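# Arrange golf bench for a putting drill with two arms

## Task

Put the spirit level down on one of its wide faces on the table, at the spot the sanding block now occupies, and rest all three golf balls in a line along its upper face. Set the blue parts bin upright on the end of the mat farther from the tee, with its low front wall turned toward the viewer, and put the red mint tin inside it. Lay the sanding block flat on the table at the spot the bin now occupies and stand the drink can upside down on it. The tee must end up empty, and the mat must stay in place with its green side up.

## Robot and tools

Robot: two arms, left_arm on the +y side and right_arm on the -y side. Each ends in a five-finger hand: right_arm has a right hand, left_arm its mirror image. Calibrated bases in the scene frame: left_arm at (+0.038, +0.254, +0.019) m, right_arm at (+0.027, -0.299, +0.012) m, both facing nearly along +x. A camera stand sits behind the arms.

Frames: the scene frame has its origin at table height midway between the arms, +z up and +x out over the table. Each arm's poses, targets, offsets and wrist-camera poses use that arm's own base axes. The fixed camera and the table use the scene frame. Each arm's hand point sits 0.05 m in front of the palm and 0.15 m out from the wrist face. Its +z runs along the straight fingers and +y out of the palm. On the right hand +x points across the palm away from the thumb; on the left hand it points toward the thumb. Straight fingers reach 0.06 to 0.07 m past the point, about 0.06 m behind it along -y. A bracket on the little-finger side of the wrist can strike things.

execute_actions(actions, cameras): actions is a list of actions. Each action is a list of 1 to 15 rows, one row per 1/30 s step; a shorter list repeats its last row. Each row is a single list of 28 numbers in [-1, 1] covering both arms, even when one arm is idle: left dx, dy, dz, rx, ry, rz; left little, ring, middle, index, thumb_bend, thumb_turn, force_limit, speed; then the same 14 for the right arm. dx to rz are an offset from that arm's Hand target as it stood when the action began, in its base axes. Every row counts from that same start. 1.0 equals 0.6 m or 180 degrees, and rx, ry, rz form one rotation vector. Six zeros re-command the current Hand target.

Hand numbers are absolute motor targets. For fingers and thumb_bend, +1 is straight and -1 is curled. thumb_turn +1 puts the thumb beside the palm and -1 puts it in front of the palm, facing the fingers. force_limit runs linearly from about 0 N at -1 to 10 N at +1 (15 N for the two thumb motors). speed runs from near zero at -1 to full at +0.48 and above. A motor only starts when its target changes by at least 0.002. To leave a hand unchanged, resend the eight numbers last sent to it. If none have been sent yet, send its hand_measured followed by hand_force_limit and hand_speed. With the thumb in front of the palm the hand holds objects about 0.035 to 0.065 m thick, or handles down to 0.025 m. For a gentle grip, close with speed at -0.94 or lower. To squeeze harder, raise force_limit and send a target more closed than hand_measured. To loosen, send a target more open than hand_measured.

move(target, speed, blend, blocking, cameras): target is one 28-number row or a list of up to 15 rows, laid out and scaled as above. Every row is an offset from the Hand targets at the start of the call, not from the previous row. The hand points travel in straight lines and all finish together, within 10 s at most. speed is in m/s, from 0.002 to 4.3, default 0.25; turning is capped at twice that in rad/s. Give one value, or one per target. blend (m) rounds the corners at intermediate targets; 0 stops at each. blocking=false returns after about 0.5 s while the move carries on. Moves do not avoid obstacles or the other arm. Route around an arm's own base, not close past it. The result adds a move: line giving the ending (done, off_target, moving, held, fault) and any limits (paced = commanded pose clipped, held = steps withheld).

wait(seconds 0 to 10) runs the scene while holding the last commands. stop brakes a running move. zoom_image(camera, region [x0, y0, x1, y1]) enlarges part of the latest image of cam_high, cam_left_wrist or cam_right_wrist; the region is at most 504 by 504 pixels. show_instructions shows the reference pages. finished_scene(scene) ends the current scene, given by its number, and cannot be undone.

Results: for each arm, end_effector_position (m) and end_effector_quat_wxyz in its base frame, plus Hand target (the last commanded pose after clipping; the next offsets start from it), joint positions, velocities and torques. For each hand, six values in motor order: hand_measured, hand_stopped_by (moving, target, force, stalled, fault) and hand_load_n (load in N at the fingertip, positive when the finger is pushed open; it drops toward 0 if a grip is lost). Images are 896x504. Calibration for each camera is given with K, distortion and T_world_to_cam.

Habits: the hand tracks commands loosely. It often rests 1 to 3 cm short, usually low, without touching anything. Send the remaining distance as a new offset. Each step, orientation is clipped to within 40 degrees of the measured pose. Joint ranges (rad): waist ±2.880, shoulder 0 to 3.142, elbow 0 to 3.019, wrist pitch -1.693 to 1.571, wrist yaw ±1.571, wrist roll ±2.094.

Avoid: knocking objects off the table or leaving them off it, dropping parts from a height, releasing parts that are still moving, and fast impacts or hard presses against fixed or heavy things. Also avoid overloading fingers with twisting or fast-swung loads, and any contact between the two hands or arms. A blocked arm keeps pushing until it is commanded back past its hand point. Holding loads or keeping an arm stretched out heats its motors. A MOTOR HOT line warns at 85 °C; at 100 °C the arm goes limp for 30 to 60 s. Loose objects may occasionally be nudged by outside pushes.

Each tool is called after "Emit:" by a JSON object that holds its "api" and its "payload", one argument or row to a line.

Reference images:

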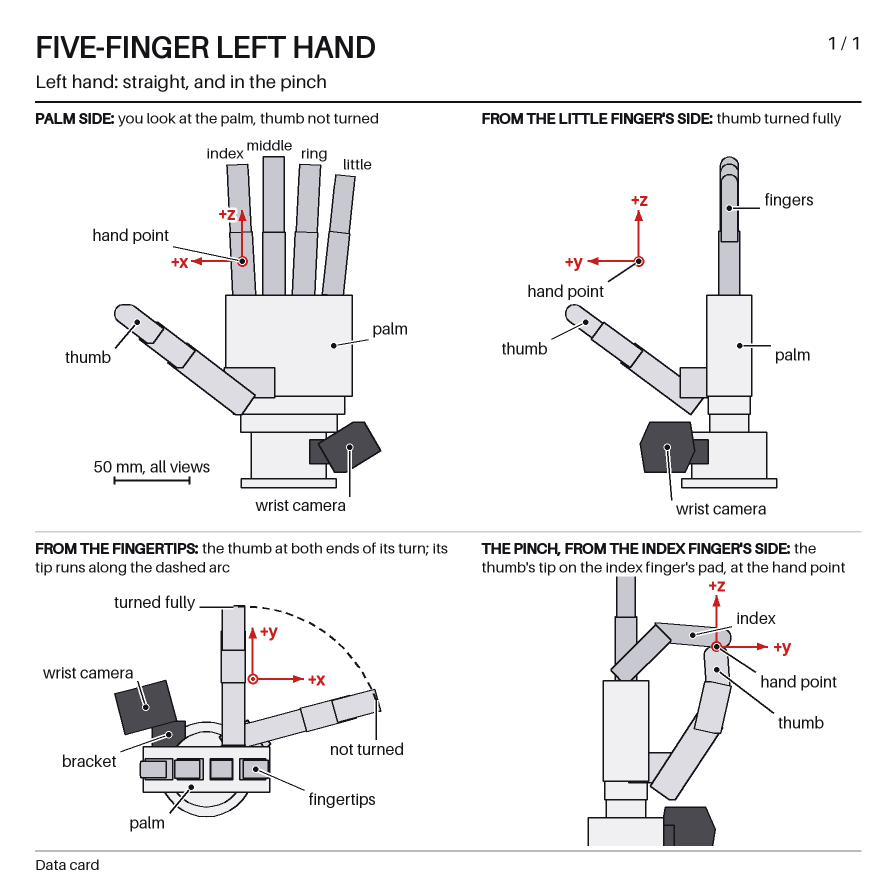

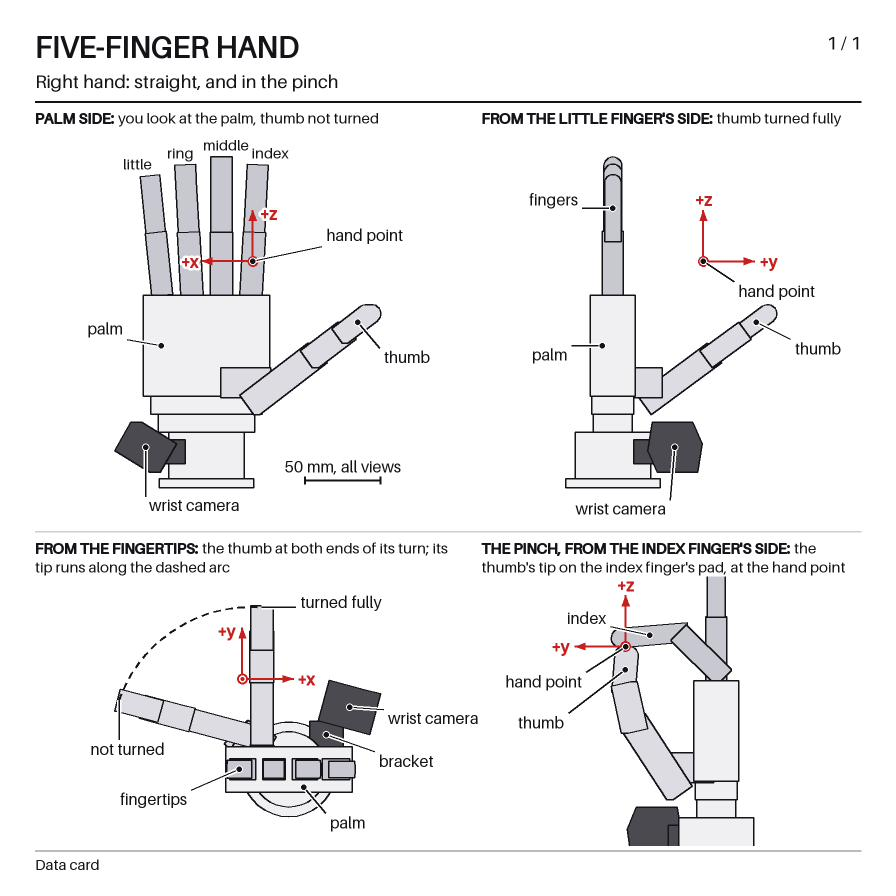

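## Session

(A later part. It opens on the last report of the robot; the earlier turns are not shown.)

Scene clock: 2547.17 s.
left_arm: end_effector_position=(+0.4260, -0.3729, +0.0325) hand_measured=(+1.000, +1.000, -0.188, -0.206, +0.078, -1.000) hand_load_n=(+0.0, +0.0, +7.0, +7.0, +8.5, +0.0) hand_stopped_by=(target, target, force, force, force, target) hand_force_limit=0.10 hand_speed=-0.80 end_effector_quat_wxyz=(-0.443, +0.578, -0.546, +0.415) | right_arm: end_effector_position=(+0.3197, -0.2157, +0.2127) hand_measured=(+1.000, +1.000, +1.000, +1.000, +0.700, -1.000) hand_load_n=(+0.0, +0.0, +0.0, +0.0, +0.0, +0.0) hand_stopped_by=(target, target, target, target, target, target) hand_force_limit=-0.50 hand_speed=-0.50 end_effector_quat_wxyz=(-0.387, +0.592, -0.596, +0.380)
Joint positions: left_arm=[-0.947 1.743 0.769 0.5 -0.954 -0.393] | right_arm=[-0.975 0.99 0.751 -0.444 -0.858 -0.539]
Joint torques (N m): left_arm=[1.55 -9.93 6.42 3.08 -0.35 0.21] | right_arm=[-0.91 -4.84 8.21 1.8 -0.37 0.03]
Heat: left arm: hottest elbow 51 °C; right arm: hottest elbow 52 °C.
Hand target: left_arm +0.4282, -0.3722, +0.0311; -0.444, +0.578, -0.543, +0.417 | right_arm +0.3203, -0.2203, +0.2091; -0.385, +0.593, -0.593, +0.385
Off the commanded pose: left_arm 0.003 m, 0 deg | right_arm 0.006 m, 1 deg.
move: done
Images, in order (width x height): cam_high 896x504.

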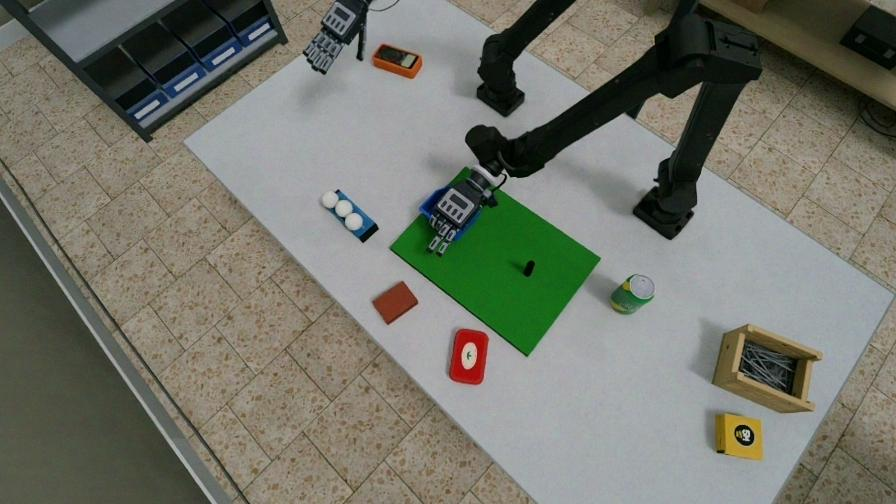

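Emit:
{"api": "move", "payload": {
  "target": [
    [0,0.0,-0.012,0,0,0, 1,1,-0.4,-0.4,-0.5,-1,0.1,-0.8, 0.0,0.0,0,0,0,0, 1,1,1,1,0.7,-1,-0.5,-0.5]
  ],
  "speed": 0.05,
  "cameras": ["cam_left_wrist"]
}}

Scene clock: 2556.80 s.
left_arm: end_effector_position=(+0.4276, -0.3747, +0.0326) hand_measured=(+1.000, +1.000, -0.188, -0.206, +0.078, -1.000) hand_load_n=(+0.0, +0.0, +6.5, +7.5, +8.5, +0.0) hand_stopped_by=(target, target, force, force, force, target) hand_force_limit=0.10 hand_speed=-0.80 end_effector_quat_wxyz=(-0.442, +0.579, -0.541, +0.421) | right_arm: end_effector_position=(+0.3197, -0.2157, +0.2127) hand_measured=(+1.000, +1.000, +1.000, +1.000, +0.700, -1.000) hand_load_n=(+0.0, +0.0, +0.0, +0.0, +0.0, +0.0) hand_stopped_by=(target, target, target, target, target, target) hand_force_limit=-0.50 hand_speed=-0.50 end_effector_quat_wxyz=(-0.387, +0.592, -0.596, +0.380)
Joint positions: left_arm=[-0.947 1.751 0.769 0.523 -0.956 -0.393] | right_arm=[-0.975 0.99 0.751 -0.444 -0.858 -0.539]
Joint torques (N m): left_arm=[1.49 -9.64 6.13 2.99 -0.29 0.21] | right_arm=[-0.91 -4.89 8.21 1.8 -0.37 0.03]
Heat: left arm: hottest elbow 49 °C; right arm: hottest elbow 52 °C.
Hand target: left_arm +0.4282, -0.3722, +0.0241; -0.444, +0.578, -0.543, +0.417 | right_arm +0.3203, -0.2203, +0.2091; -0.385, +0.593, -0.593, +0.385
Off the commanded pose: left_arm 0.009 m, 1 deg | right_arm 0.006 m, 1 deg.
move: done
camera_calibration:
cam_left_wrist: T_world_to_cam=[[0.316619, -0.252037, 0.914456, -0.251589], [-0.47447, -0.876863, -0.0773971, -0.122471], [0.821359, -0.409376, -0.397215, -0.370559], [0, 0, 0, 1]] pos_world=[0.325911, -0.322499, 0.0733964]
Images, in order (width x height): cam_left_wrist 896x504.

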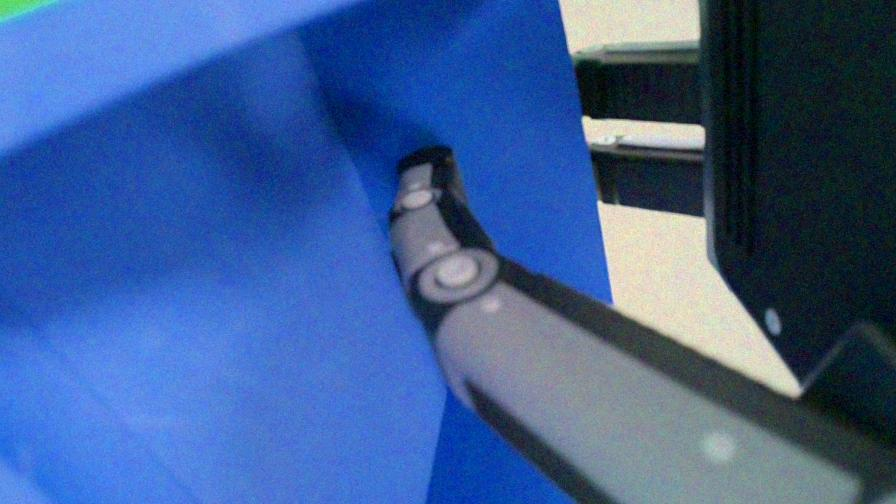

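Emit:
{"api": "move", "payload": {
  "target": [
    [0,0.0,0.003,0,0,0, 1,1,0.4,0.4,0.4,-1,0.1,-0.6, 0.0,0.0,0,0,0,0, 1,1,1,1,0.7,-1,-0.5,-0.5],
    [0,0.0,0.003,0,0,0, 1,1,0.9,0.9,0.4,-1,0.1,-0.4, 0.0,0.0,0,0,0,0, 1,1,1,1,0.7,-1,-0.5,-0.5],
    [0.015,0.0,0.18,0,0,0, 1,1,0.9,0.9,0.4,-1,0.1,-0.4, 0.0,0.0,0,0,0,0, 1,1,1,1,0.7,-1,-0.5,-0.5]
  ],
  "speed": 0.08,
  "cameras": ["cam_left_wrist","cam_high"]
}}

Emit:
{"api": "zoom_image", "payload": {
  "camera": "cam_high",
  "region": [360, 120, 560, 280]
}}

Scene clock: 2574.07 s.
left_arm: end_effector_position=(+0.4250, -0.3648, +0.1112) hand_measured=(+1.000, +1.000, +0.900, +0.900, +0.400, -1.000) hand_load_n=(+0.0, +0.0, +0.0, +0.0, +0.0, +0.0) hand_stopped_by=(target, target, target, target, target, target) hand_force_limit=0.10 hand_speed=-0.40 end_effector_quat_wxyz=(-0.443, +0.576, -0.553, +0.407) | right_arm: end_effector_position=(+0.3197, -0.2157, +0.2127) hand_measured=(+1.000, +1.000, +1.000, +1.000, +0.700, -1.000) hand_load_n=(+0.0, +0.0, +0.0, +0.0, +0.0, +0.0) hand_stopped_by=(target, target, target, target, target, target) hand_force_limit=-0.50 hand_speed=-0.50 end_effector_quat_wxyz=(-0.387, +0.592, -0.596, +0.380)
Joint positions: left_arm=[-0.937 1.539 0.815 0.234 -0.943 -0.385] | right_arm=[-0.975 0.99 0.751 -0.444 -0.858 -0.539]
Joint torques (N m): left_arm=[1.96 -10.64 11.56 1.7 -0.23 0.27] | right_arm=[-0.97 -4.89 8.21 1.81 -0.36 0.03]
Heat: left arm: hottest elbow 48 °C; right arm: hottest elbow 51 °C.
Hand target: left_arm +0.4371, -0.3721, +0.1318; -0.444, +0.578, -0.543, +0.417 | right_arm +0.3203, -0.2203, +0.2091; -0.385, +0.593, -0.593, +0.385
Off the commanded pose: left_arm 0.025 m, 2 deg | right_arm 0.006 m, 1 deg.
move: off_target (left_arm)
camera_calibration:
cam_left_wrist: T_world_to_cam=[[0.336622, -0.279136, 0.899316, -0.33686], [-0.479303, -0.872865, -0.0915183, -0.103917], [0.810527, -0.400238, -0.427616, -0.321892], [0, 0, 0, 1]] pos_world=[0.324489, -0.313569, 0.155787]
Images, in order (width x height): cam_high 896x504, cam_left_wrist 896x504.

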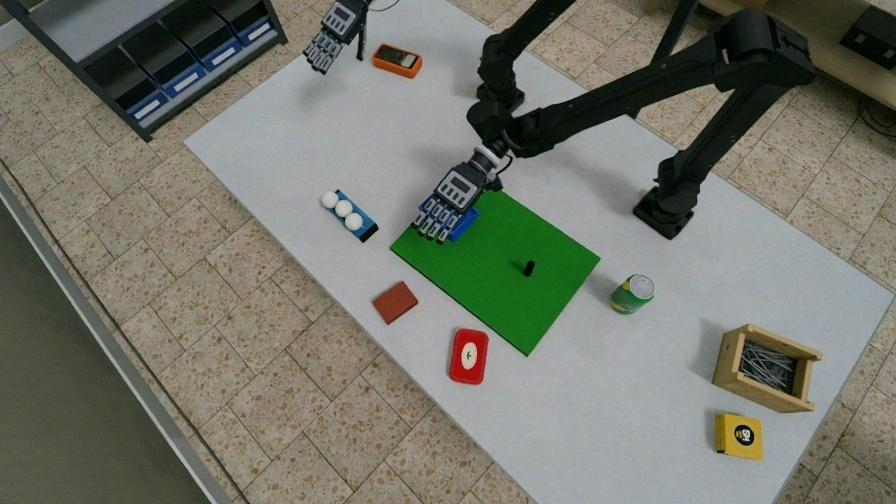

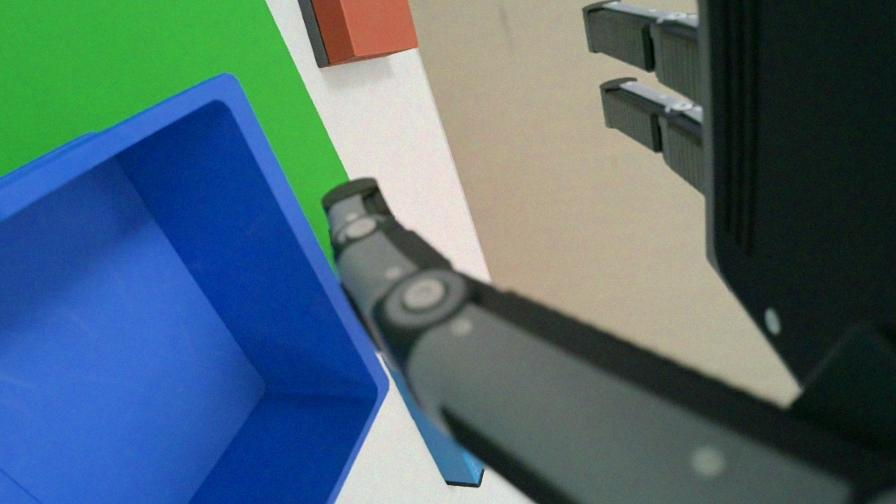

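Scaled by 2.520.

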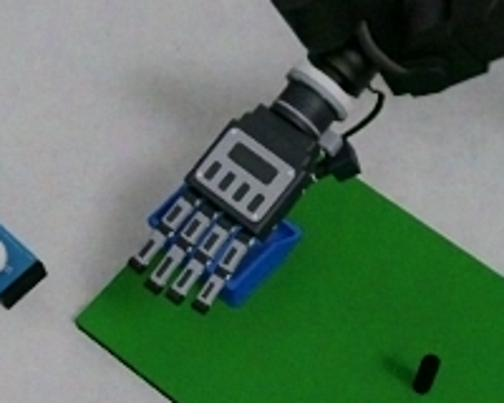

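Emit:
{"api": "move", "payload": {
  "target": [
    [0.0,0.0,0.04,0,0,0, 0.8,0.8,0.8,0.8,0.8,-1,-0.1,-0.4, 0.0,0.0,0,0,0,0, 1,1,1,1,0.7,-1,-0.5,-0.5],
    [0.275,0.4425,-0.02,0.0431,0.1008,-0.2947, 0.8,0.8,0.8,0.8,0.8,-1,-0.1,-0.4, 0.0,0.0,0,0,0,0, 1,1,1,1,0.7,-1,-0.5,-0.5]
  ],
  "speed": 0.2,
  "cameras": ["cam_left_wrist","cam_high"]
}}

Emit:
{"api": "zoom_image", "payload": {
  "camera": "cam_high",
  "region": [360, 120, 560, 280]
}}

Scene clock: 2660.77 s.
left_arm: end_effector_position=(+0.5853, -0.1063, +0.1073) hand_measured=(+0.800, +0.800, +0.800, +0.800, +0.800, -1.000) hand_load_n=(+0.0, +0.0, +0.0, +0.0, +0.0, +0.0) hand_stopped_by=(target, target, target, target, target, target) hand_force_limit=-0.10 hand_speed=-0.40 end_effector_quat_wxyz=(+0.149, -0.314, +0.829, -0.438) | right_arm: end_effector_position=(+0.3197, -0.2157, +0.2127) hand_measured=(+1.000, +1.000, +1.000, +1.000, +0.700, -1.000) hand_load_n=(+0.0, +0.0, +0.0, +0.0, +0.0, +0.0) hand_stopped_by=(target, target, target, target, target, target) hand_force_limit=-0.50 hand_speed=-0.50 end_effector_quat_wxyz=(-0.387, +0.592, -0.596, +0.380)
Joint positions: left_arm=[0.022 1.71 1.237 -0.372 0.7 0.593] | right_arm=[-0.975 0.99 0.751 -0.444 -0.858 -0.539]
Joint torques (N m): left_arm=[1.14 -12.16 13.38 1.48 0.38 0.26] | right_arm=[-0.97 -4.84 8.2 1.8 -0.37 0.03]
Heat: left arm: hottest elbow 53 °C; right arm: hottest elbow 51 °C.
Hand target: left_arm +0.6021, -0.1066, +0.1198; +0.161, -0.302, +0.830, -0.441 | right_arm +0.3203, -0.2203, +0.2091; -0.385, +0.593, -0.593, +0.385
Off the commanded pose: left_arm 0.021 m, 2 deg | right_arm 0.006 m, 1 deg.
move: off_target (left_arm)
camera_calibration:
cam_left_wrist: T_world_to_cam=[[0.192615, -0.619911, 0.760664, -0.252201], [-0.98055, -0.151376, 0.124929, 0.545043], [0.0377008, -0.769932, -0.637011, 0.0856], [0, 0, 0, 1]] pos_world=[0.579792, -0.00792969, 0.178276]
Images, in order (width x height): cam_high 896x504, cam_left_wrist 896x504.

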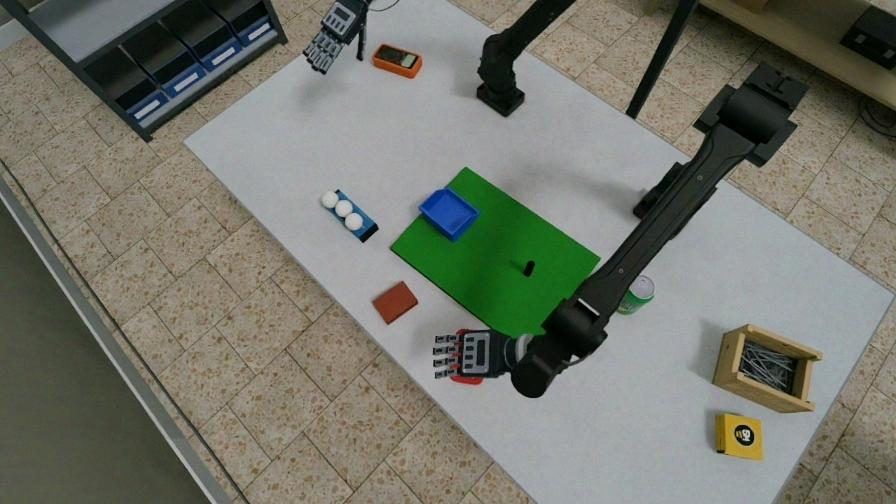

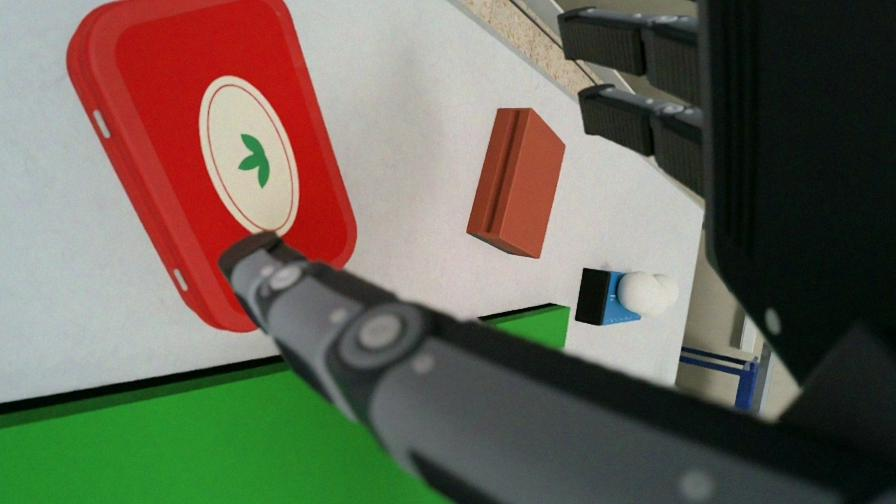

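Scaled by 2.520.

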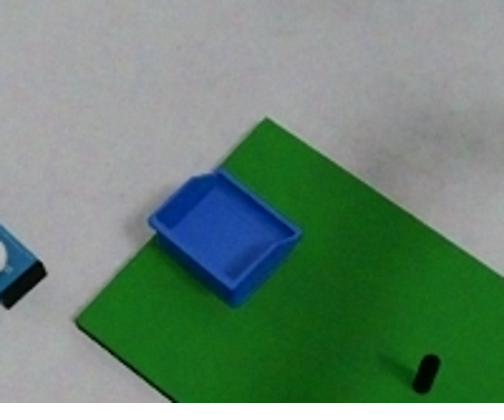

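Emit:
{"api": "move", "payload": {
  "target": [
    [-0.008,0.021,-0.11,0,0,-0.022, 0.8,0.8,0.8,0.8,0.8,-1,-0.1,-0.4, 0.0,0.0,0,0,0,0, 1,1,1,1,0.7,-1,-0.5,-0.5]
  ],
  "speed": 0.12,
  "cameras": ["cam_left_wrist"]
}}

Scene clock: 2689.13 s.
left_arm: end_effector_position=(+0.5921, -0.0989, +0.0573) hand_measured=(+0.800, +0.800, +0.800, +0.800, +0.800, -1.000) hand_load_n=(+0.0, +0.0, +0.0, +0.0, +0.0, +0.0) hand_stopped_by=(target, target, target, target, target, target) hand_force_limit=-0.10 hand_speed=-0.40 end_effector_quat_wxyz=(+0.138, -0.278, +0.840, -0.446) | right_arm: end_effector_position=(+0.3197, -0.2157, +0.2127) hand_measured=(+1.000, +1.000, +1.000, +1.000, +0.700, -1.000) hand_load_n=(+0.0, +0.0, -0.5, +0.0, +0.0, +0.0) hand_stopped_by=(target, target, target, target, target, target) hand_force_limit=-0.50 hand_speed=-0.50 end_effector_quat_wxyz=(-0.387, +0.592, -0.596, +0.380)
Joint positions: left_arm=[0.043 1.813 1.237 -0.322 0.764 0.695] | right_arm=[-0.975 0.99 0.751 -0.444 -0.858 -0.539]
Joint torques (N m): left_arm=[1.85 -13.1 8.9 2.62 0.42 0.29] | right_arm=[-0.91 -4.89 8.2 1.8 -0.37 0.03]
Heat: left arm: hottest elbow 61 °C; right arm: hottest elbow 50 °C.
Hand target: left_arm +0.5973, -0.0941, +0.0538; +0.145, -0.273, +0.839, -0.447 | right_arm +0.3203, -0.2203, +0.2091; -0.385, +0.593, -0.593, +0.385
Off the commanded pose: left_arm 0.008 m, 1 deg | right_arm 0.006 m, 1 deg.
move: done
camera_calibration:
cam_left_wrist: T_world_to_cam=[[0.132154, -0.632184, 0.763465, -0.176427], [-0.991135, -0.0736672, 0.110563, 0.573846], [-0.0136541, -0.771308, -0.636315, 0.0894669], [0, 0, 0, 1]] pos_world=[0.593296, -0.000253903, 0.128178]
Images, in order (width x height): cam_left_wrist 896x504.

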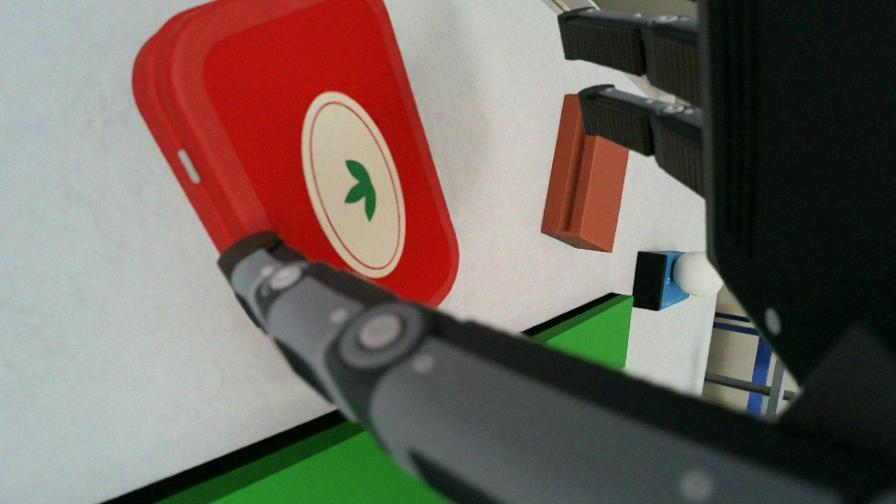

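Emit:
{"api": "move", "payload": {
  "target": [
    [-0.007,0.012,0,0,0,0, 0.8,0.8,0.8,0.8,0.8,-1,-0.1,-0.4, 0.0,0.0,0,0,0,0, 1,1,1,1,0.7,-1,-0.5,-0.5],
    [-0.007,0.012,-0.08,0,0,0, 0.8,0.8,0.8,0.8,0.8,-1,-0.1,-0.4, 0.0,0.0,0,0,0,0, 1,1,1,1,0.7,-1,-0.5,-0.5]
  ],
  "speed": 0.1,
  "cameras": ["cam_left_wrist"]
}}

Scene clock: 2708.13 s.
left_arm: end_effector_position=(+0.5886, -0.0918, +0.0086) hand_measured=(+0.800, +0.800, +0.800, +0.800, +0.800, -1.000) hand_load_n=(+0.0, +0.0, +0.0, +0.0, +0.0, +0.0) hand_stopped_by=(target, target, target, target, target, target) hand_force_limit=-0.10 hand_speed=-0.40 end_effector_quat_wxyz=(+0.137, -0.278, +0.840, -0.446) | right_arm: end_effector_position=(+0.3197, -0.2157, +0.2127) hand_measured=(+1.000, +1.000, +1.000, +1.000, +0.700, -1.000) hand_load_n=(+0.0, +0.0, +0.0, +0.0, +0.0, +0.0) hand_stopped_by=(target, target, target, target, target, target) hand_force_limit=-0.50 hand_speed=-0.50 end_effector_quat_wxyz=(-0.387, +0.592, -0.596, +0.380)
Joint positions: left_arm=[0.056 1.883 1.19 -0.216 0.774 0.711] | right_arm=[-0.975 0.99 0.751 -0.444 -0.858 -0.539]
Joint torques (N m): left_arm=[1.85 -13.68 8.24 2.58 0.41 0.26] | right_arm=[-0.91 -4.84 8.21 1.8 -0.37 0.03]
Heat: left arm: hottest elbow 57 °C; right arm: hottest elbow 50 °C.
Hand target: left_arm +0.5931, -0.0869, +0.0059; +0.145, -0.273, +0.839, -0.447 | right_arm +0.3203, -0.2203, +0.2091; -0.385, +0.593, -0.593, +0.385
Off the commanded pose: left_arm 0.007 m, 1 deg | right_arm 0.006 m, 1 deg.
move: done
camera_calibration:
cam_left_wrist: T_world_to_cam=[[0.131493, -0.632336, 0.763453, -0.133994], [-0.991205, -0.0722745, 0.110858, 0.576491], [-0.0149212, -0.771316, -0.636278, 0.0645766], [0, 0, 0, 1]] pos_world=[0.590004, 0.00674558, 0.0794779]
Images, in order (width x height): cam_left_wrist 896x504.

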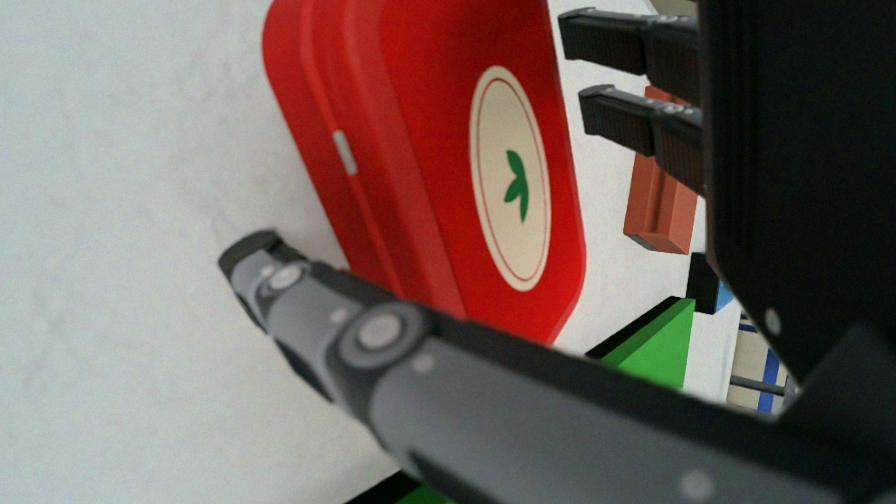

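Emit:
{"api": "move", "payload": {
  "target": [
    [0.008,-0.014,0.006,0,0,0, 0.8,0.8,0.8,0.8,0.8,-1,-0.1,-0.4, 0.0,0.0,0,0,0,0, 1,1,1,1,0.7,-1,-0.5,-0.5],
    [0.008,-0.014,0.006,0,0,0, 0.2,0.2,0.2,0.2,0.2,-1,-0.1,-0.85, 0.0,0.0,0,0,0,0, 1,1,1,1,0.7,-1,-0.5,-0.5]
  ],
  "speed": 0.06,
  "cameras": ["cam_left_wrist"]
}}

Scene clock: 2725.80 s.
left_arm: end_effector_position=(+0.5903, -0.0935, +0.0089) hand_measured=(+0.200, +0.456, +0.468, +0.470, +0.648, -1.000) hand_load_n=(+0.0, +7.0, +2.5, +4.0, +14.5, +2.5) hand_stopped_by=(target, force, force, force, force, target) hand_force_limit=-0.10 hand_speed=-0.85 end_effector_quat_wxyz=(+0.141, -0.275, +0.840, -0.445) | right_arm: end_effector_position=(+0.3197, -0.2157, +0.2127) hand_measured=(+1.000, +1.000, +1.000, +1.000, +0.700, -1.000) hand_load_n=(+0.0, +0.0, +0.0, +0.0, +0.0, +0.0) hand_stopped_by=(target, target, target, target, target, target) hand_force_limit=-0.50 hand_speed=-0.50 end_effector_quat_wxyz=(-0.387, +0.592, -0.596, +0.380)
Joint positions: left_arm=[0.052 1.883 1.19 -0.208 0.769 0.711] | right_arm=[-0.975 0.99 0.751 -0.444 -0.858 -0.539]
Joint torques (N m): left_arm=[0.97 -13.27 9.39 2.28 0.22 0.11] | right_arm=[-0.91 -4.89 8.21 1.8 -0.37 0.03]
Heat: left arm: hottest elbow 53 °C; right arm: hottest elbow 50 °C.
Hand target: left_arm +0.5979, -0.0953, +0.0095; +0.145, -0.273, +0.840, -0.447 | right_arm +0.3203, -0.2203, +0.2091; -0.385, +0.593, -0.593, +0.385
Off the commanded pose: left_arm 0.008 m, 1 deg | right_arm 0.006 m, 1 deg.
move: done
camera_calibration:
cam_left_wrist: T_world_to_cam=[[0.124764, -0.635541, 0.76192, -0.131859], [-0.992126, -0.0714015, 0.102902, 0.578606], [-0.0109961, -0.768759, -0.639445, 0.0614188], [0, 0, 0, 1]] pos_world=[0.591177, 0.00472786, 0.0802002]
Images, in order (width x height): cam_left_wrist 896x504.

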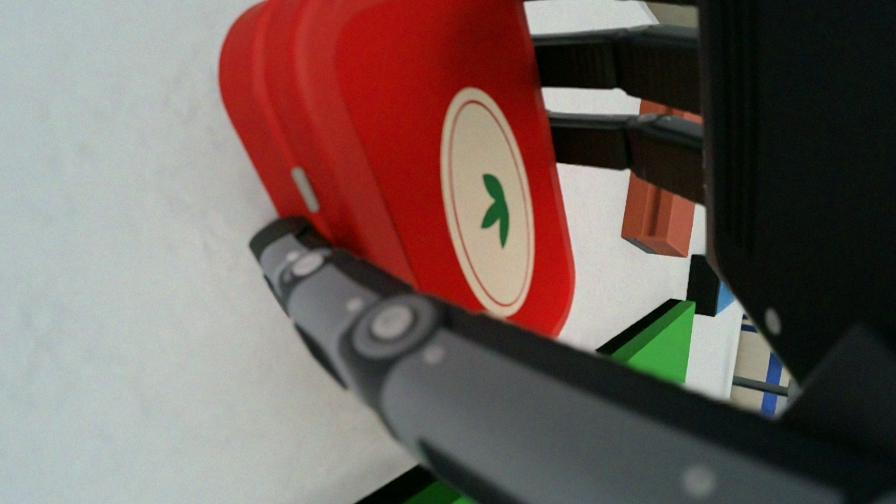

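Emit:
{"api": "move", "payload": {
  "target": [
    [0,0,0,0,0,0, 1,1,0.1,0.1,0.2,-1,0.3,-0.85, 0.0,0.0,0,0,0,0, 1,1,1,1,0.7,-1,-0.5,-0.5],
    [0,0,0.2,0,0,0, 1,1,0.1,0.1,0.2,-1,0.3,-0.85, 0.0,0.0,0,0,0,0, 1,1,1,1,0.7,-1,-0.5,-0.5]
  ],
  "speed": 0.1,
  "cameras": ["cam_left_wrist"]
}}

Scene clock: 2763.83 s.
left_arm: end_effector_position=(+0.5792, -0.0933, +0.0971) hand_measured=(+1.000, +1.000, +0.458, +0.458, +0.648, -1.000) hand_load_n=(+0.0, -0.5, +6.5, +7.0, +16.0, +0.5) hand_stopped_by=(target, target, force, force, force, target) hand_force_limit=0.30 hand_speed=-0.85 end_effector_quat_wxyz=(+0.121, -0.288, +0.843, -0.438) | right_arm: end_effector_position=(+0.3197, -0.2157, +0.2127) hand_measured=(+1.000, +1.000, +1.000, +1.000, +0.700, -1.000) hand_load_n=(-0.5, +0.0, +0.0, +0.0, +0.5, +0.0) hand_stopped_by=(target, target, target, target, target, target) hand_force_limit=-0.50 hand_speed=-0.50 end_effector_quat_wxyz=(-0.387, +0.592, -0.596, +0.380)
Joint positions: left_arm=[0.052 1.747 1.277 -0.479 0.763 0.709] | right_arm=[-0.975 0.99 0.751 -0.444 -0.858 -0.539]
Joint torques (N m): left_arm=[0.97 -14.86 13.5 1.43 0.45 0.12] | right_arm=[-0.91 -4.84 8.21 1.81 -0.37 0.03]
Heat: left arm: hottest elbow 51 °C; right arm: hottest elbow 50 °C.
Hand target: left_arm +0.5979, -0.0954, +0.1296; +0.145, -0.273, +0.839, -0.447 | right_arm +0.3203, -0.2203, +0.2091; -0.385, +0.593, -0.593, +0.385
Off the commanded pose: left_arm 0.037 m, 3 deg | right_arm 0.006 m, 1 deg.
move: off_target (left_arm)
camera_calibration:
cam_left_wrist: T_world_to_cam=[[0.164487, -0.63595, 0.753997, -0.219749], [-0.985612, -0.0758143, 0.15107, 0.549712], [-0.0389092, -0.767997, -0.63927, 0.134112], [0, 0, 0, 1]] pos_world=[0.583166, 0.00492448, 0.168379]
Images, in order (width x height): cam_left_wrist 896x504.

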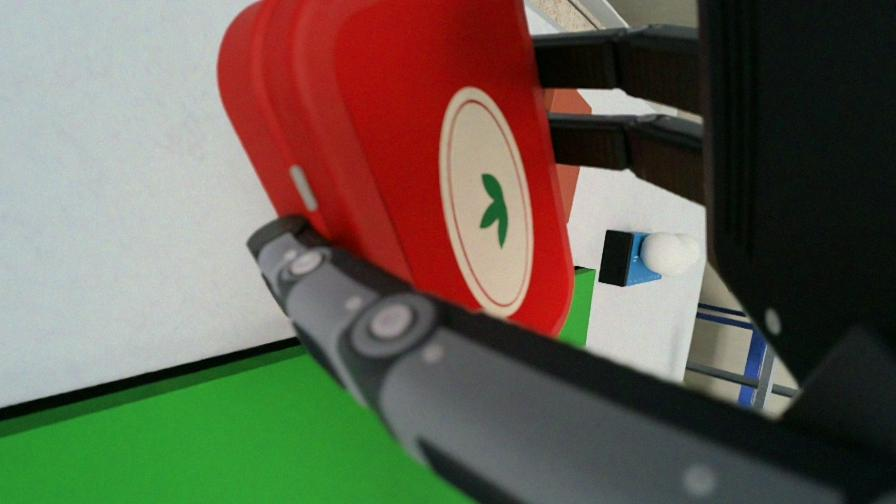

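Emit:
{"api": "move", "payload": {
  "target": [
    [-0.3715,-0.4877,0.04,0,0,0.333, 1,1,0.1,0.1,0.2,-1,0.3,-0.85, 0.0,0.0,0,0,0,0, 1,1,1,1,0.7,-1,-0.5,-0.5]
  ],
  "speed": 0.2,
  "cameras": ["cam_left_wrist","cam_high"]
}}

Emit:
{"api": "zoom_image", "payload": {
  "camera": "cam_high",
  "region": [360, 120, 560, 280]
}}

Scene clock: 2782.53 s.
left_arm: end_effector_position=(+0.3606, -0.3713, +0.1297) hand_measured=(+1.000, +1.000, +0.458, +0.458, +0.648, -1.000) hand_load_n=(+0.0, +0.0, +6.5, +7.0, +16.0, +0.5) hand_stopped_by=(target, target, force, force, force, target) hand_force_limit=0.30 hand_speed=-0.85 end_effector_quat_wxyz=(-0.353, +0.648, -0.608, +0.294) | right_arm: end_effector_position=(+0.3197, -0.2157, +0.2127) hand_measured=(+1.000, +1.000, +1.000, +1.000, +0.700, -1.000) hand_load_n=(+0.0, +0.0, +0.0, +0.0, +0.0, +0.0) hand_stopped_by=(target, target, target, target, target, target) hand_force_limit=-0.50 hand_speed=-0.50 end_effector_quat_wxyz=(-0.387, +0.592, -0.596, +0.380)
Joint positions: left_arm=[-0.99 1.45 1.019 -0.583 -0.821 -0.805] | right_arm=[-0.975 0.99 0.751 -0.444 -0.858 -0.539]
Joint torques (N m): left_arm=[1.55 -9.41 14.15 1.36 -0.65 0.05] | right_arm=[-0.91 -4.89 8.21 1.81 -0.37 0.03]
Heat: left arm: hottest elbow 58 °C; right arm: hottest elbow 50 °C.
Hand target: left_arm +0.3750, -0.3879, +0.1535; -0.349, +0.656, -0.591, +0.314 | right_arm +0.3203, -0.2203, +0.2091; -0.385, +0.593, -0.593, +0.385
Off the commanded pose: left_arm 0.032 m, 3 deg | right_arm 0.006 m, 1 deg.
move: off_target (left_arm)
camera_calibration:
cam_left_wrist: T_world_to_cam=[[0.62721, -0.261192, 0.733748, -0.410329], [-0.446206, -0.892663, 0.0636582, -0.178071], [0.638363, -0.36733, -0.676433, -0.157705], [0, 0, 0, 1]] pos_world=[0.278579, -0.324062, 0.205737]
Images, in order (width x height): cam_high 896x504, cam_left_wrist 896x504.

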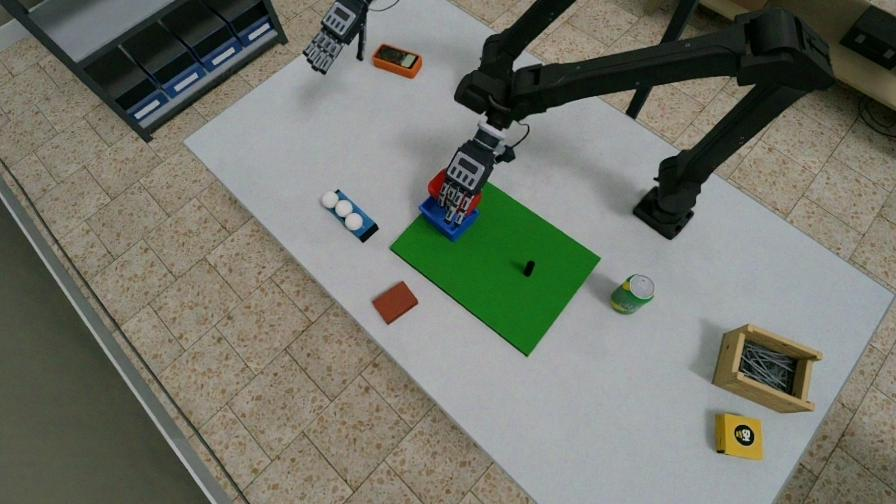

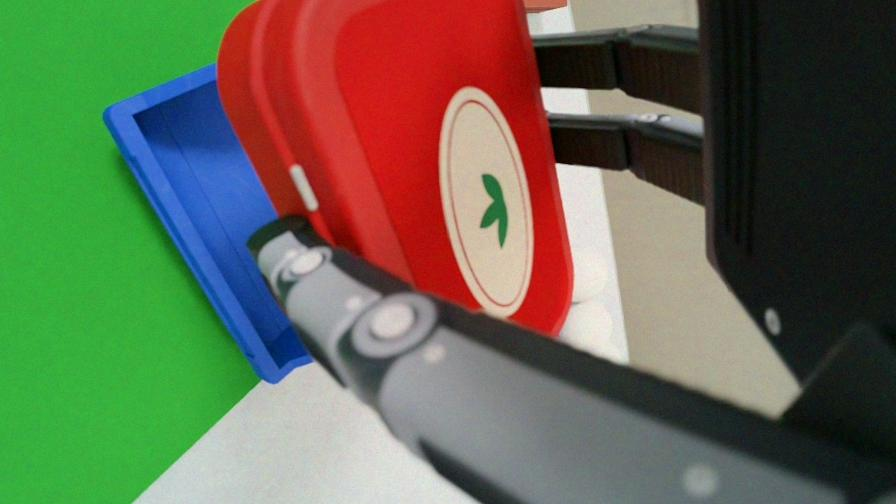

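Scaled by 2.520.

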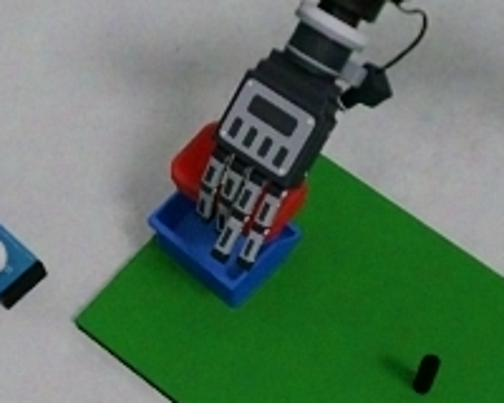

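Emit:
{"api": "move", "payload": {
  "target": [
    [-0.013,0.014,-0.108,0,0,-0.005, 1,1,0.1,0.1,0.2,-1,0.3,-0.85, 0.0,0.0,0,0,0,0, 1,1,1,1,0.7,-1,-0.5,-0.5]
  ],
  "speed": 0.1,
  "cameras": ["cam_left_wrist","cam_high"]
}}

Emit:
{"api": "zoom_image", "payload": {
  "camera": "cam_high",
  "region": [360, 120, 560, 280]
}}

Scene clock: 2812.70 s.
left_arm: end_effector_position=(+0.3628, -0.3758, +0.0874) hand_measured=(+1.000, +1.000, +0.458, +0.458, +0.648, -1.000) hand_load_n=(+0.0, +0.0, +6.5, +7.0, +16.0, +0.0) hand_stopped_by=(target, target, force, force, force, target) hand_force_limit=0.30 hand_speed=-0.85 end_effector_quat_wxyz=(-0.348, +0.650, -0.600, +0.310) | right_arm: end_effector_position=(+0.3197, -0.2157, +0.2127) hand_measured=(+1.000, +1.000, +1.000, +1.000, +0.700, -1.000) hand_load_n=(+0.0, +0.0, +0.0, +0.0, +0.0, +0.0) hand_stopped_by=(target, target, target, target, target, target) hand_force_limit=-0.50 hand_speed=-0.50 end_effector_quat_wxyz=(-0.387, +0.592, -0.596, +0.380)
Joint positions: left_arm=[-0.99 1.504 0.94 -0.412 -0.818 -0.805] | right_arm=[-0.975 0.99 0.751 -0.444 -0.858 -0.539]
Joint torques (N m): left_arm=[1.44 -9.58 8.91 2.73 -0.48 0.19] | right_arm=[-0.91 -4.84 8.2 1.8 -0.37 0.03]
Heat: left arm: hottest elbow 66 °C; right arm: hottest elbow 50 °C.
Hand target: left_arm +0.3672, -0.3796, +0.0886; -0.347, +0.651, -0.596, +0.317 | right_arm +0.3203, -0.2203, +0.2091; -0.385, +0.593, -0.593, +0.385
Off the commanded pose: left_arm 0.006 m, 1 deg | right_arm 0.006 m, 1 deg.
move: done
camera_calibration:
cam_left_wrist: T_world_to_cam=[[0.613285, -0.237199, 0.753405, -0.3695], [-0.448877, -0.889509, 0.0853447, -0.178204], [0.649916, -0.390527, -0.651995, -0.204464], [0, 0, 0, 1]] pos_world=[0.279501, -0.326007, 0.160282]
Images, in order (width x height): cam_high 896x504, cam_left_wrist 896x504.

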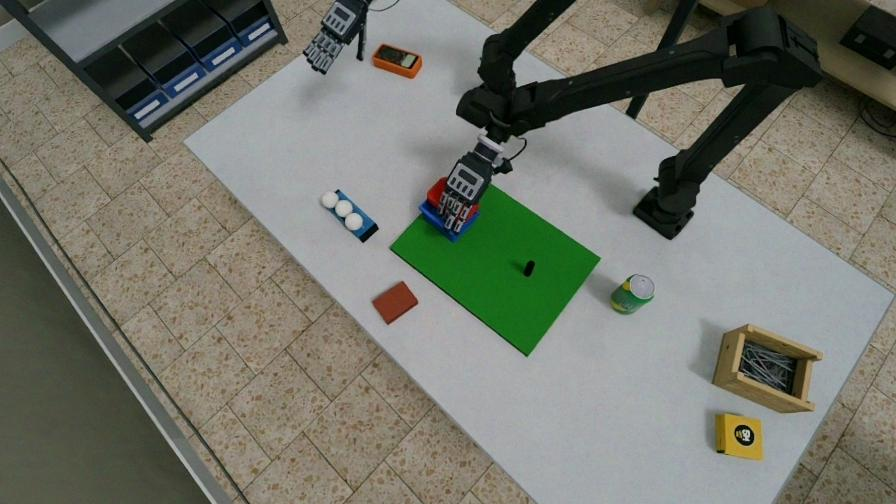

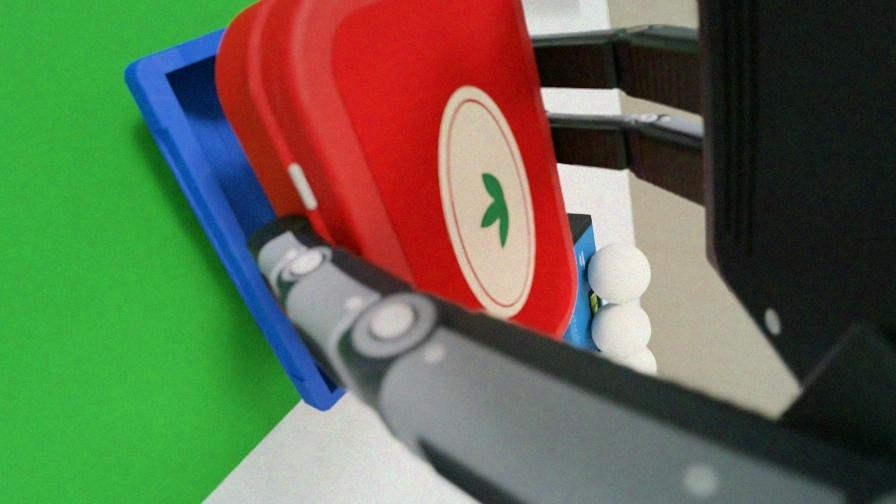

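Scaled by 2.520.

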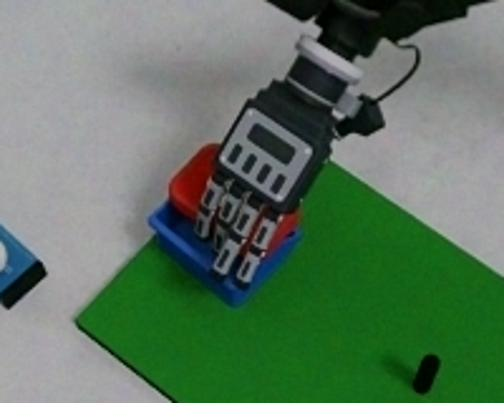

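Emit:
{"api": "move", "payload": {
  "target": [
    [0,0.003,-0.045,0,0,0, 1,1,0.1,0.1,0.2,-1,0.3,-0.85, 0.0,0.0,0,0,0,0, 1,1,1,1,0.7,-1,-0.5,-0.5],
    [0,0.003,-0.07,0,0,0, 1,1,0.1,0.1,0.2,-1,0.3,-0.85, 0.0,0.0,0,0,0,0, 1,1,1,1,0.7,-1,-0.5,-0.5]
  ],
  "speed": 0.05,
  "cameras": ["cam_left_wrist","cam_high"]
}}

Emit:
{"api": "zoom_image", "payload": {
  "camera": "cam_high",
  "region": [360, 120, 560, 280]
}}

Scene clock: 2838.97 s.
left_arm: end_effector_position=(+0.3679, -0.3809, +0.0602) hand_measured=(+1.000, +1.000, +0.458, +0.458, +0.648, -1.000) hand_load_n=(+0.0, +0.0, +2.5, +8.5, +13.0, -2.0) hand_stopped_by=(target, target, force, force, force, target) hand_force_limit=0.30 hand_speed=-0.85 end_effector_quat_wxyz=(-0.346, +0.653, -0.589, +0.327) | right_arm: end_effector_position=(+0.3197, -0.2157, +0.2127) hand_measured=(+1.000, +1.000, +1.000, +1.000, +0.700, -1.000) hand_load_n=(+0.0, +0.0, +0.0, +0.0, +0.0, +0.0) hand_stopped_by=(target, target, target, target, target, target) hand_force_limit=-0.50 hand_speed=-0.50 end_effector_quat_wxyz=(-0.387, +0.592, -0.596, +0.380)
Joint positions: left_arm=[-0.989 1.556 0.895 -0.274 -0.824 -0.806] | right_arm=[-0.975 0.99 0.751 -0.444 -0.858 -0.539]
Joint torques (N m): left_arm=[1.55 -8.76 7.58 2.17 -0.21 0.21] | right_arm=[-0.91 -4.84 8.21 1.8 -0.36 0.03]
Heat: left arm: hottest elbow 58 °C; right arm: hottest elbow 50 °C.
Hand target: left_arm +0.3674, -0.3777, +0.0467; -0.347, +0.651, -0.596, +0.317 | right_arm +0.3203, -0.2203, +0.2091; -0.385, +0.593, -0.593, +0.385
Off the commanded pose: left_arm 0.014 m, 1 deg | right_arm 0.006 m, 1 deg.
move: off_target (left_arm)
camera_calibration:
cam_left_wrist: T_world_to_cam=[[0.593964, -0.20993, 0.776618, -0.337221], [-0.447175, -0.888635, 0.101794, -0.179364], [0.668761, -0.407746, -0.621693, -0.242814], [0, 0, 0, 1]] pos_world=[0.282474, -0.329188, 0.129194]
Images, in order (width x height): cam_high 896x504, cam_left_wrist 896x504.

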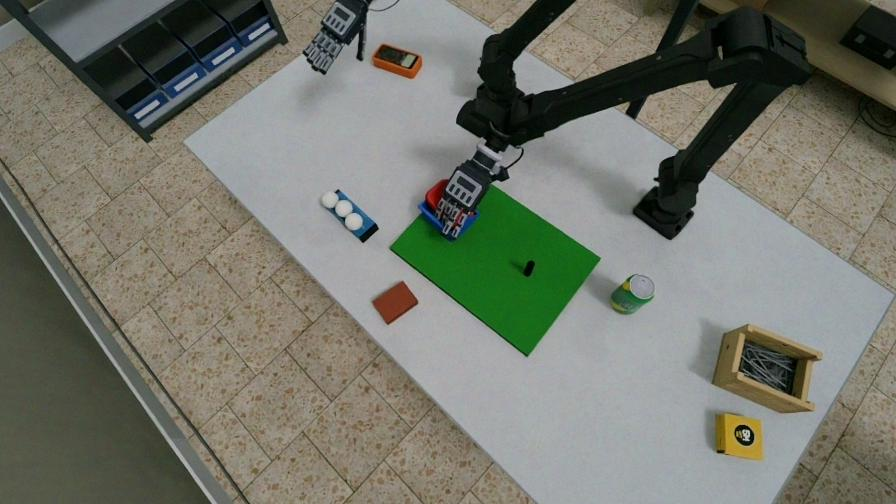

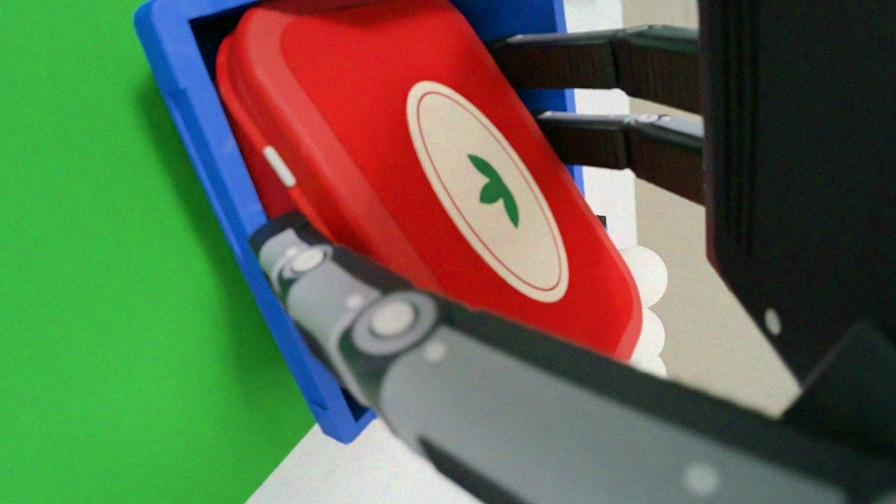

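Scaled by 2.520.

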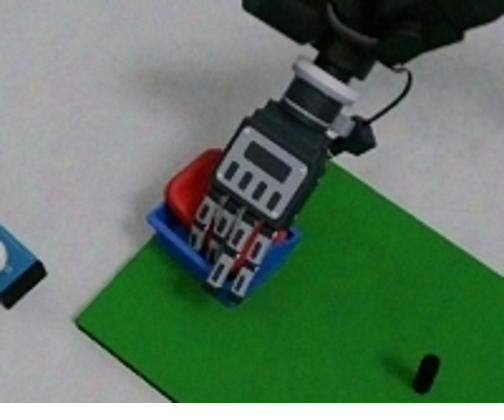

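Emit:
{"api": "move", "payload": {
  "target": [
    [0,0.003,0.04,0,0,0, 1,1,0.1,0.1,0.2,-1,0.3,-0.85, 0.0,0.0,0,0,0,0, 1,1,1,1,0.7,-1,-0.5,-0.5],
    [0,0.018,0.04,0,0,0, 1,1,0.1,0.1,0.2,-1,0.3,-0.85, 0.0,0.0,0,0,0,0, 1,1,1,1,0.7,-1,-0.5,-0.5]
  ],
  "speed": 0.05,
  "cameras": ["cam_left_wrist","cam_high"]
}}

Emit:
{"api": "zoom_image", "payload": {
  "camera": "cam_high",
  "region": [360, 120, 560, 280]
}}

Scene clock: 2862.07 s.
left_arm: end_effector_position=(+0.3638, -0.3720, +0.0626) hand_measured=(+1.000, +1.000, +0.458, +0.458, +0.648, -1.000) hand_load_n=(+0.0, +0.0, +2.0, +9.5, +13.0, -1.5) hand_stopped_by=(target, target, force, force, force, target) hand_force_limit=0.30 hand_speed=-0.85 end_effector_quat_wxyz=(-0.344, +0.652, -0.597, +0.316) | right_arm: end_effector_position=(+0.3197, -0.2157, +0.2127) hand_measured=(+1.000, +1.000, +1.000, +1.000, +0.700, -1.000) hand_load_n=(+0.0, +0.0, +0.0, +0.0, +0.0, +0.0) hand_stopped_by=(target, target, target, target, target, target) hand_force_limit=-0.50 hand_speed=-0.50 end_effector_quat_wxyz=(-0.387, +0.592, -0.596, +0.380)
Joint positions: left_arm=[-0.981 1.533 0.889 -0.313 -0.809 -0.799] | right_arm=[-0.975 0.99 0.751 -0.444 -0.858 -0.539]
Joint torques (N m): left_arm=[2.14 -11.4 8.13 1.57 -0.45 0.29] | right_arm=[-0.91 -4.84 8.21 1.8 -0.37 0.03]
Heat: left arm: hottest elbow 54 °C; right arm: hottest elbow 50 °C.
Hand target: left_arm +0.3674, -0.3670, +0.0708; -0.347, +0.652, -0.596, +0.317 | right_arm +0.3203, -0.2203, +0.2091; -0.385, +0.593, -0.593, +0.385
Off the commanded pose: left_arm 0.010 m, 0 deg | right_arm 0.006 m, 1 deg.
move: done
camera_calibration:
cam_left_wrist: T_world_to_cam=[[0.610209, -0.226258, 0.759245, -0.345696], [-0.449511, -0.888032, 0.0966369, -0.172229], [0.652369, -0.400258, -0.64359, -0.224807], [0, 0, 0, 1]] pos_world=[0.280185, -0.321142, 0.134428]
Images, in order (width x height): cam_high 896x504, cam_left_wrist 896x504.

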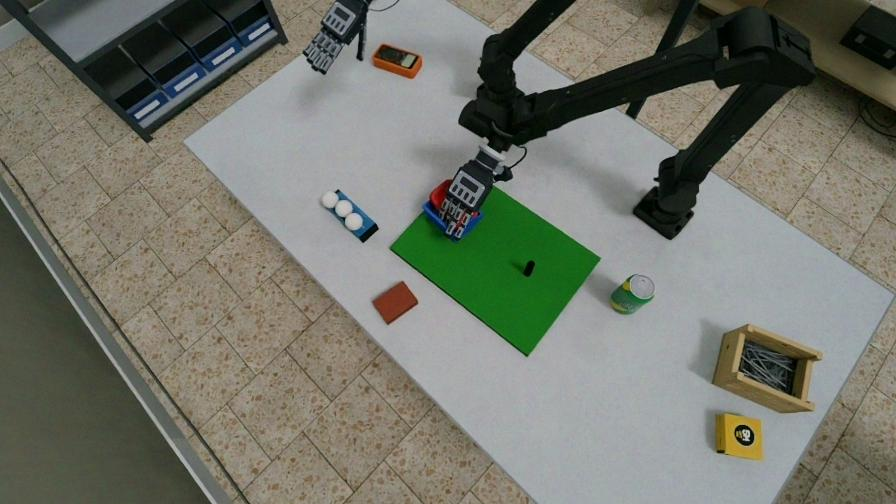

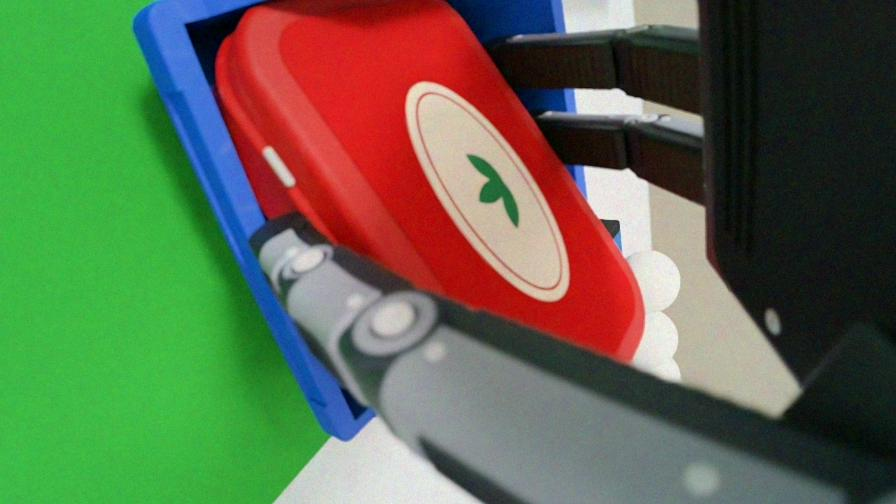

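Scaled by 2.520.

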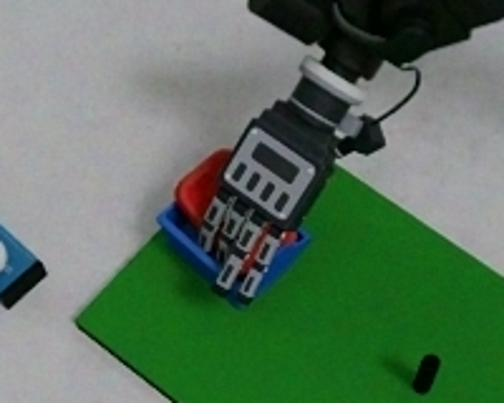

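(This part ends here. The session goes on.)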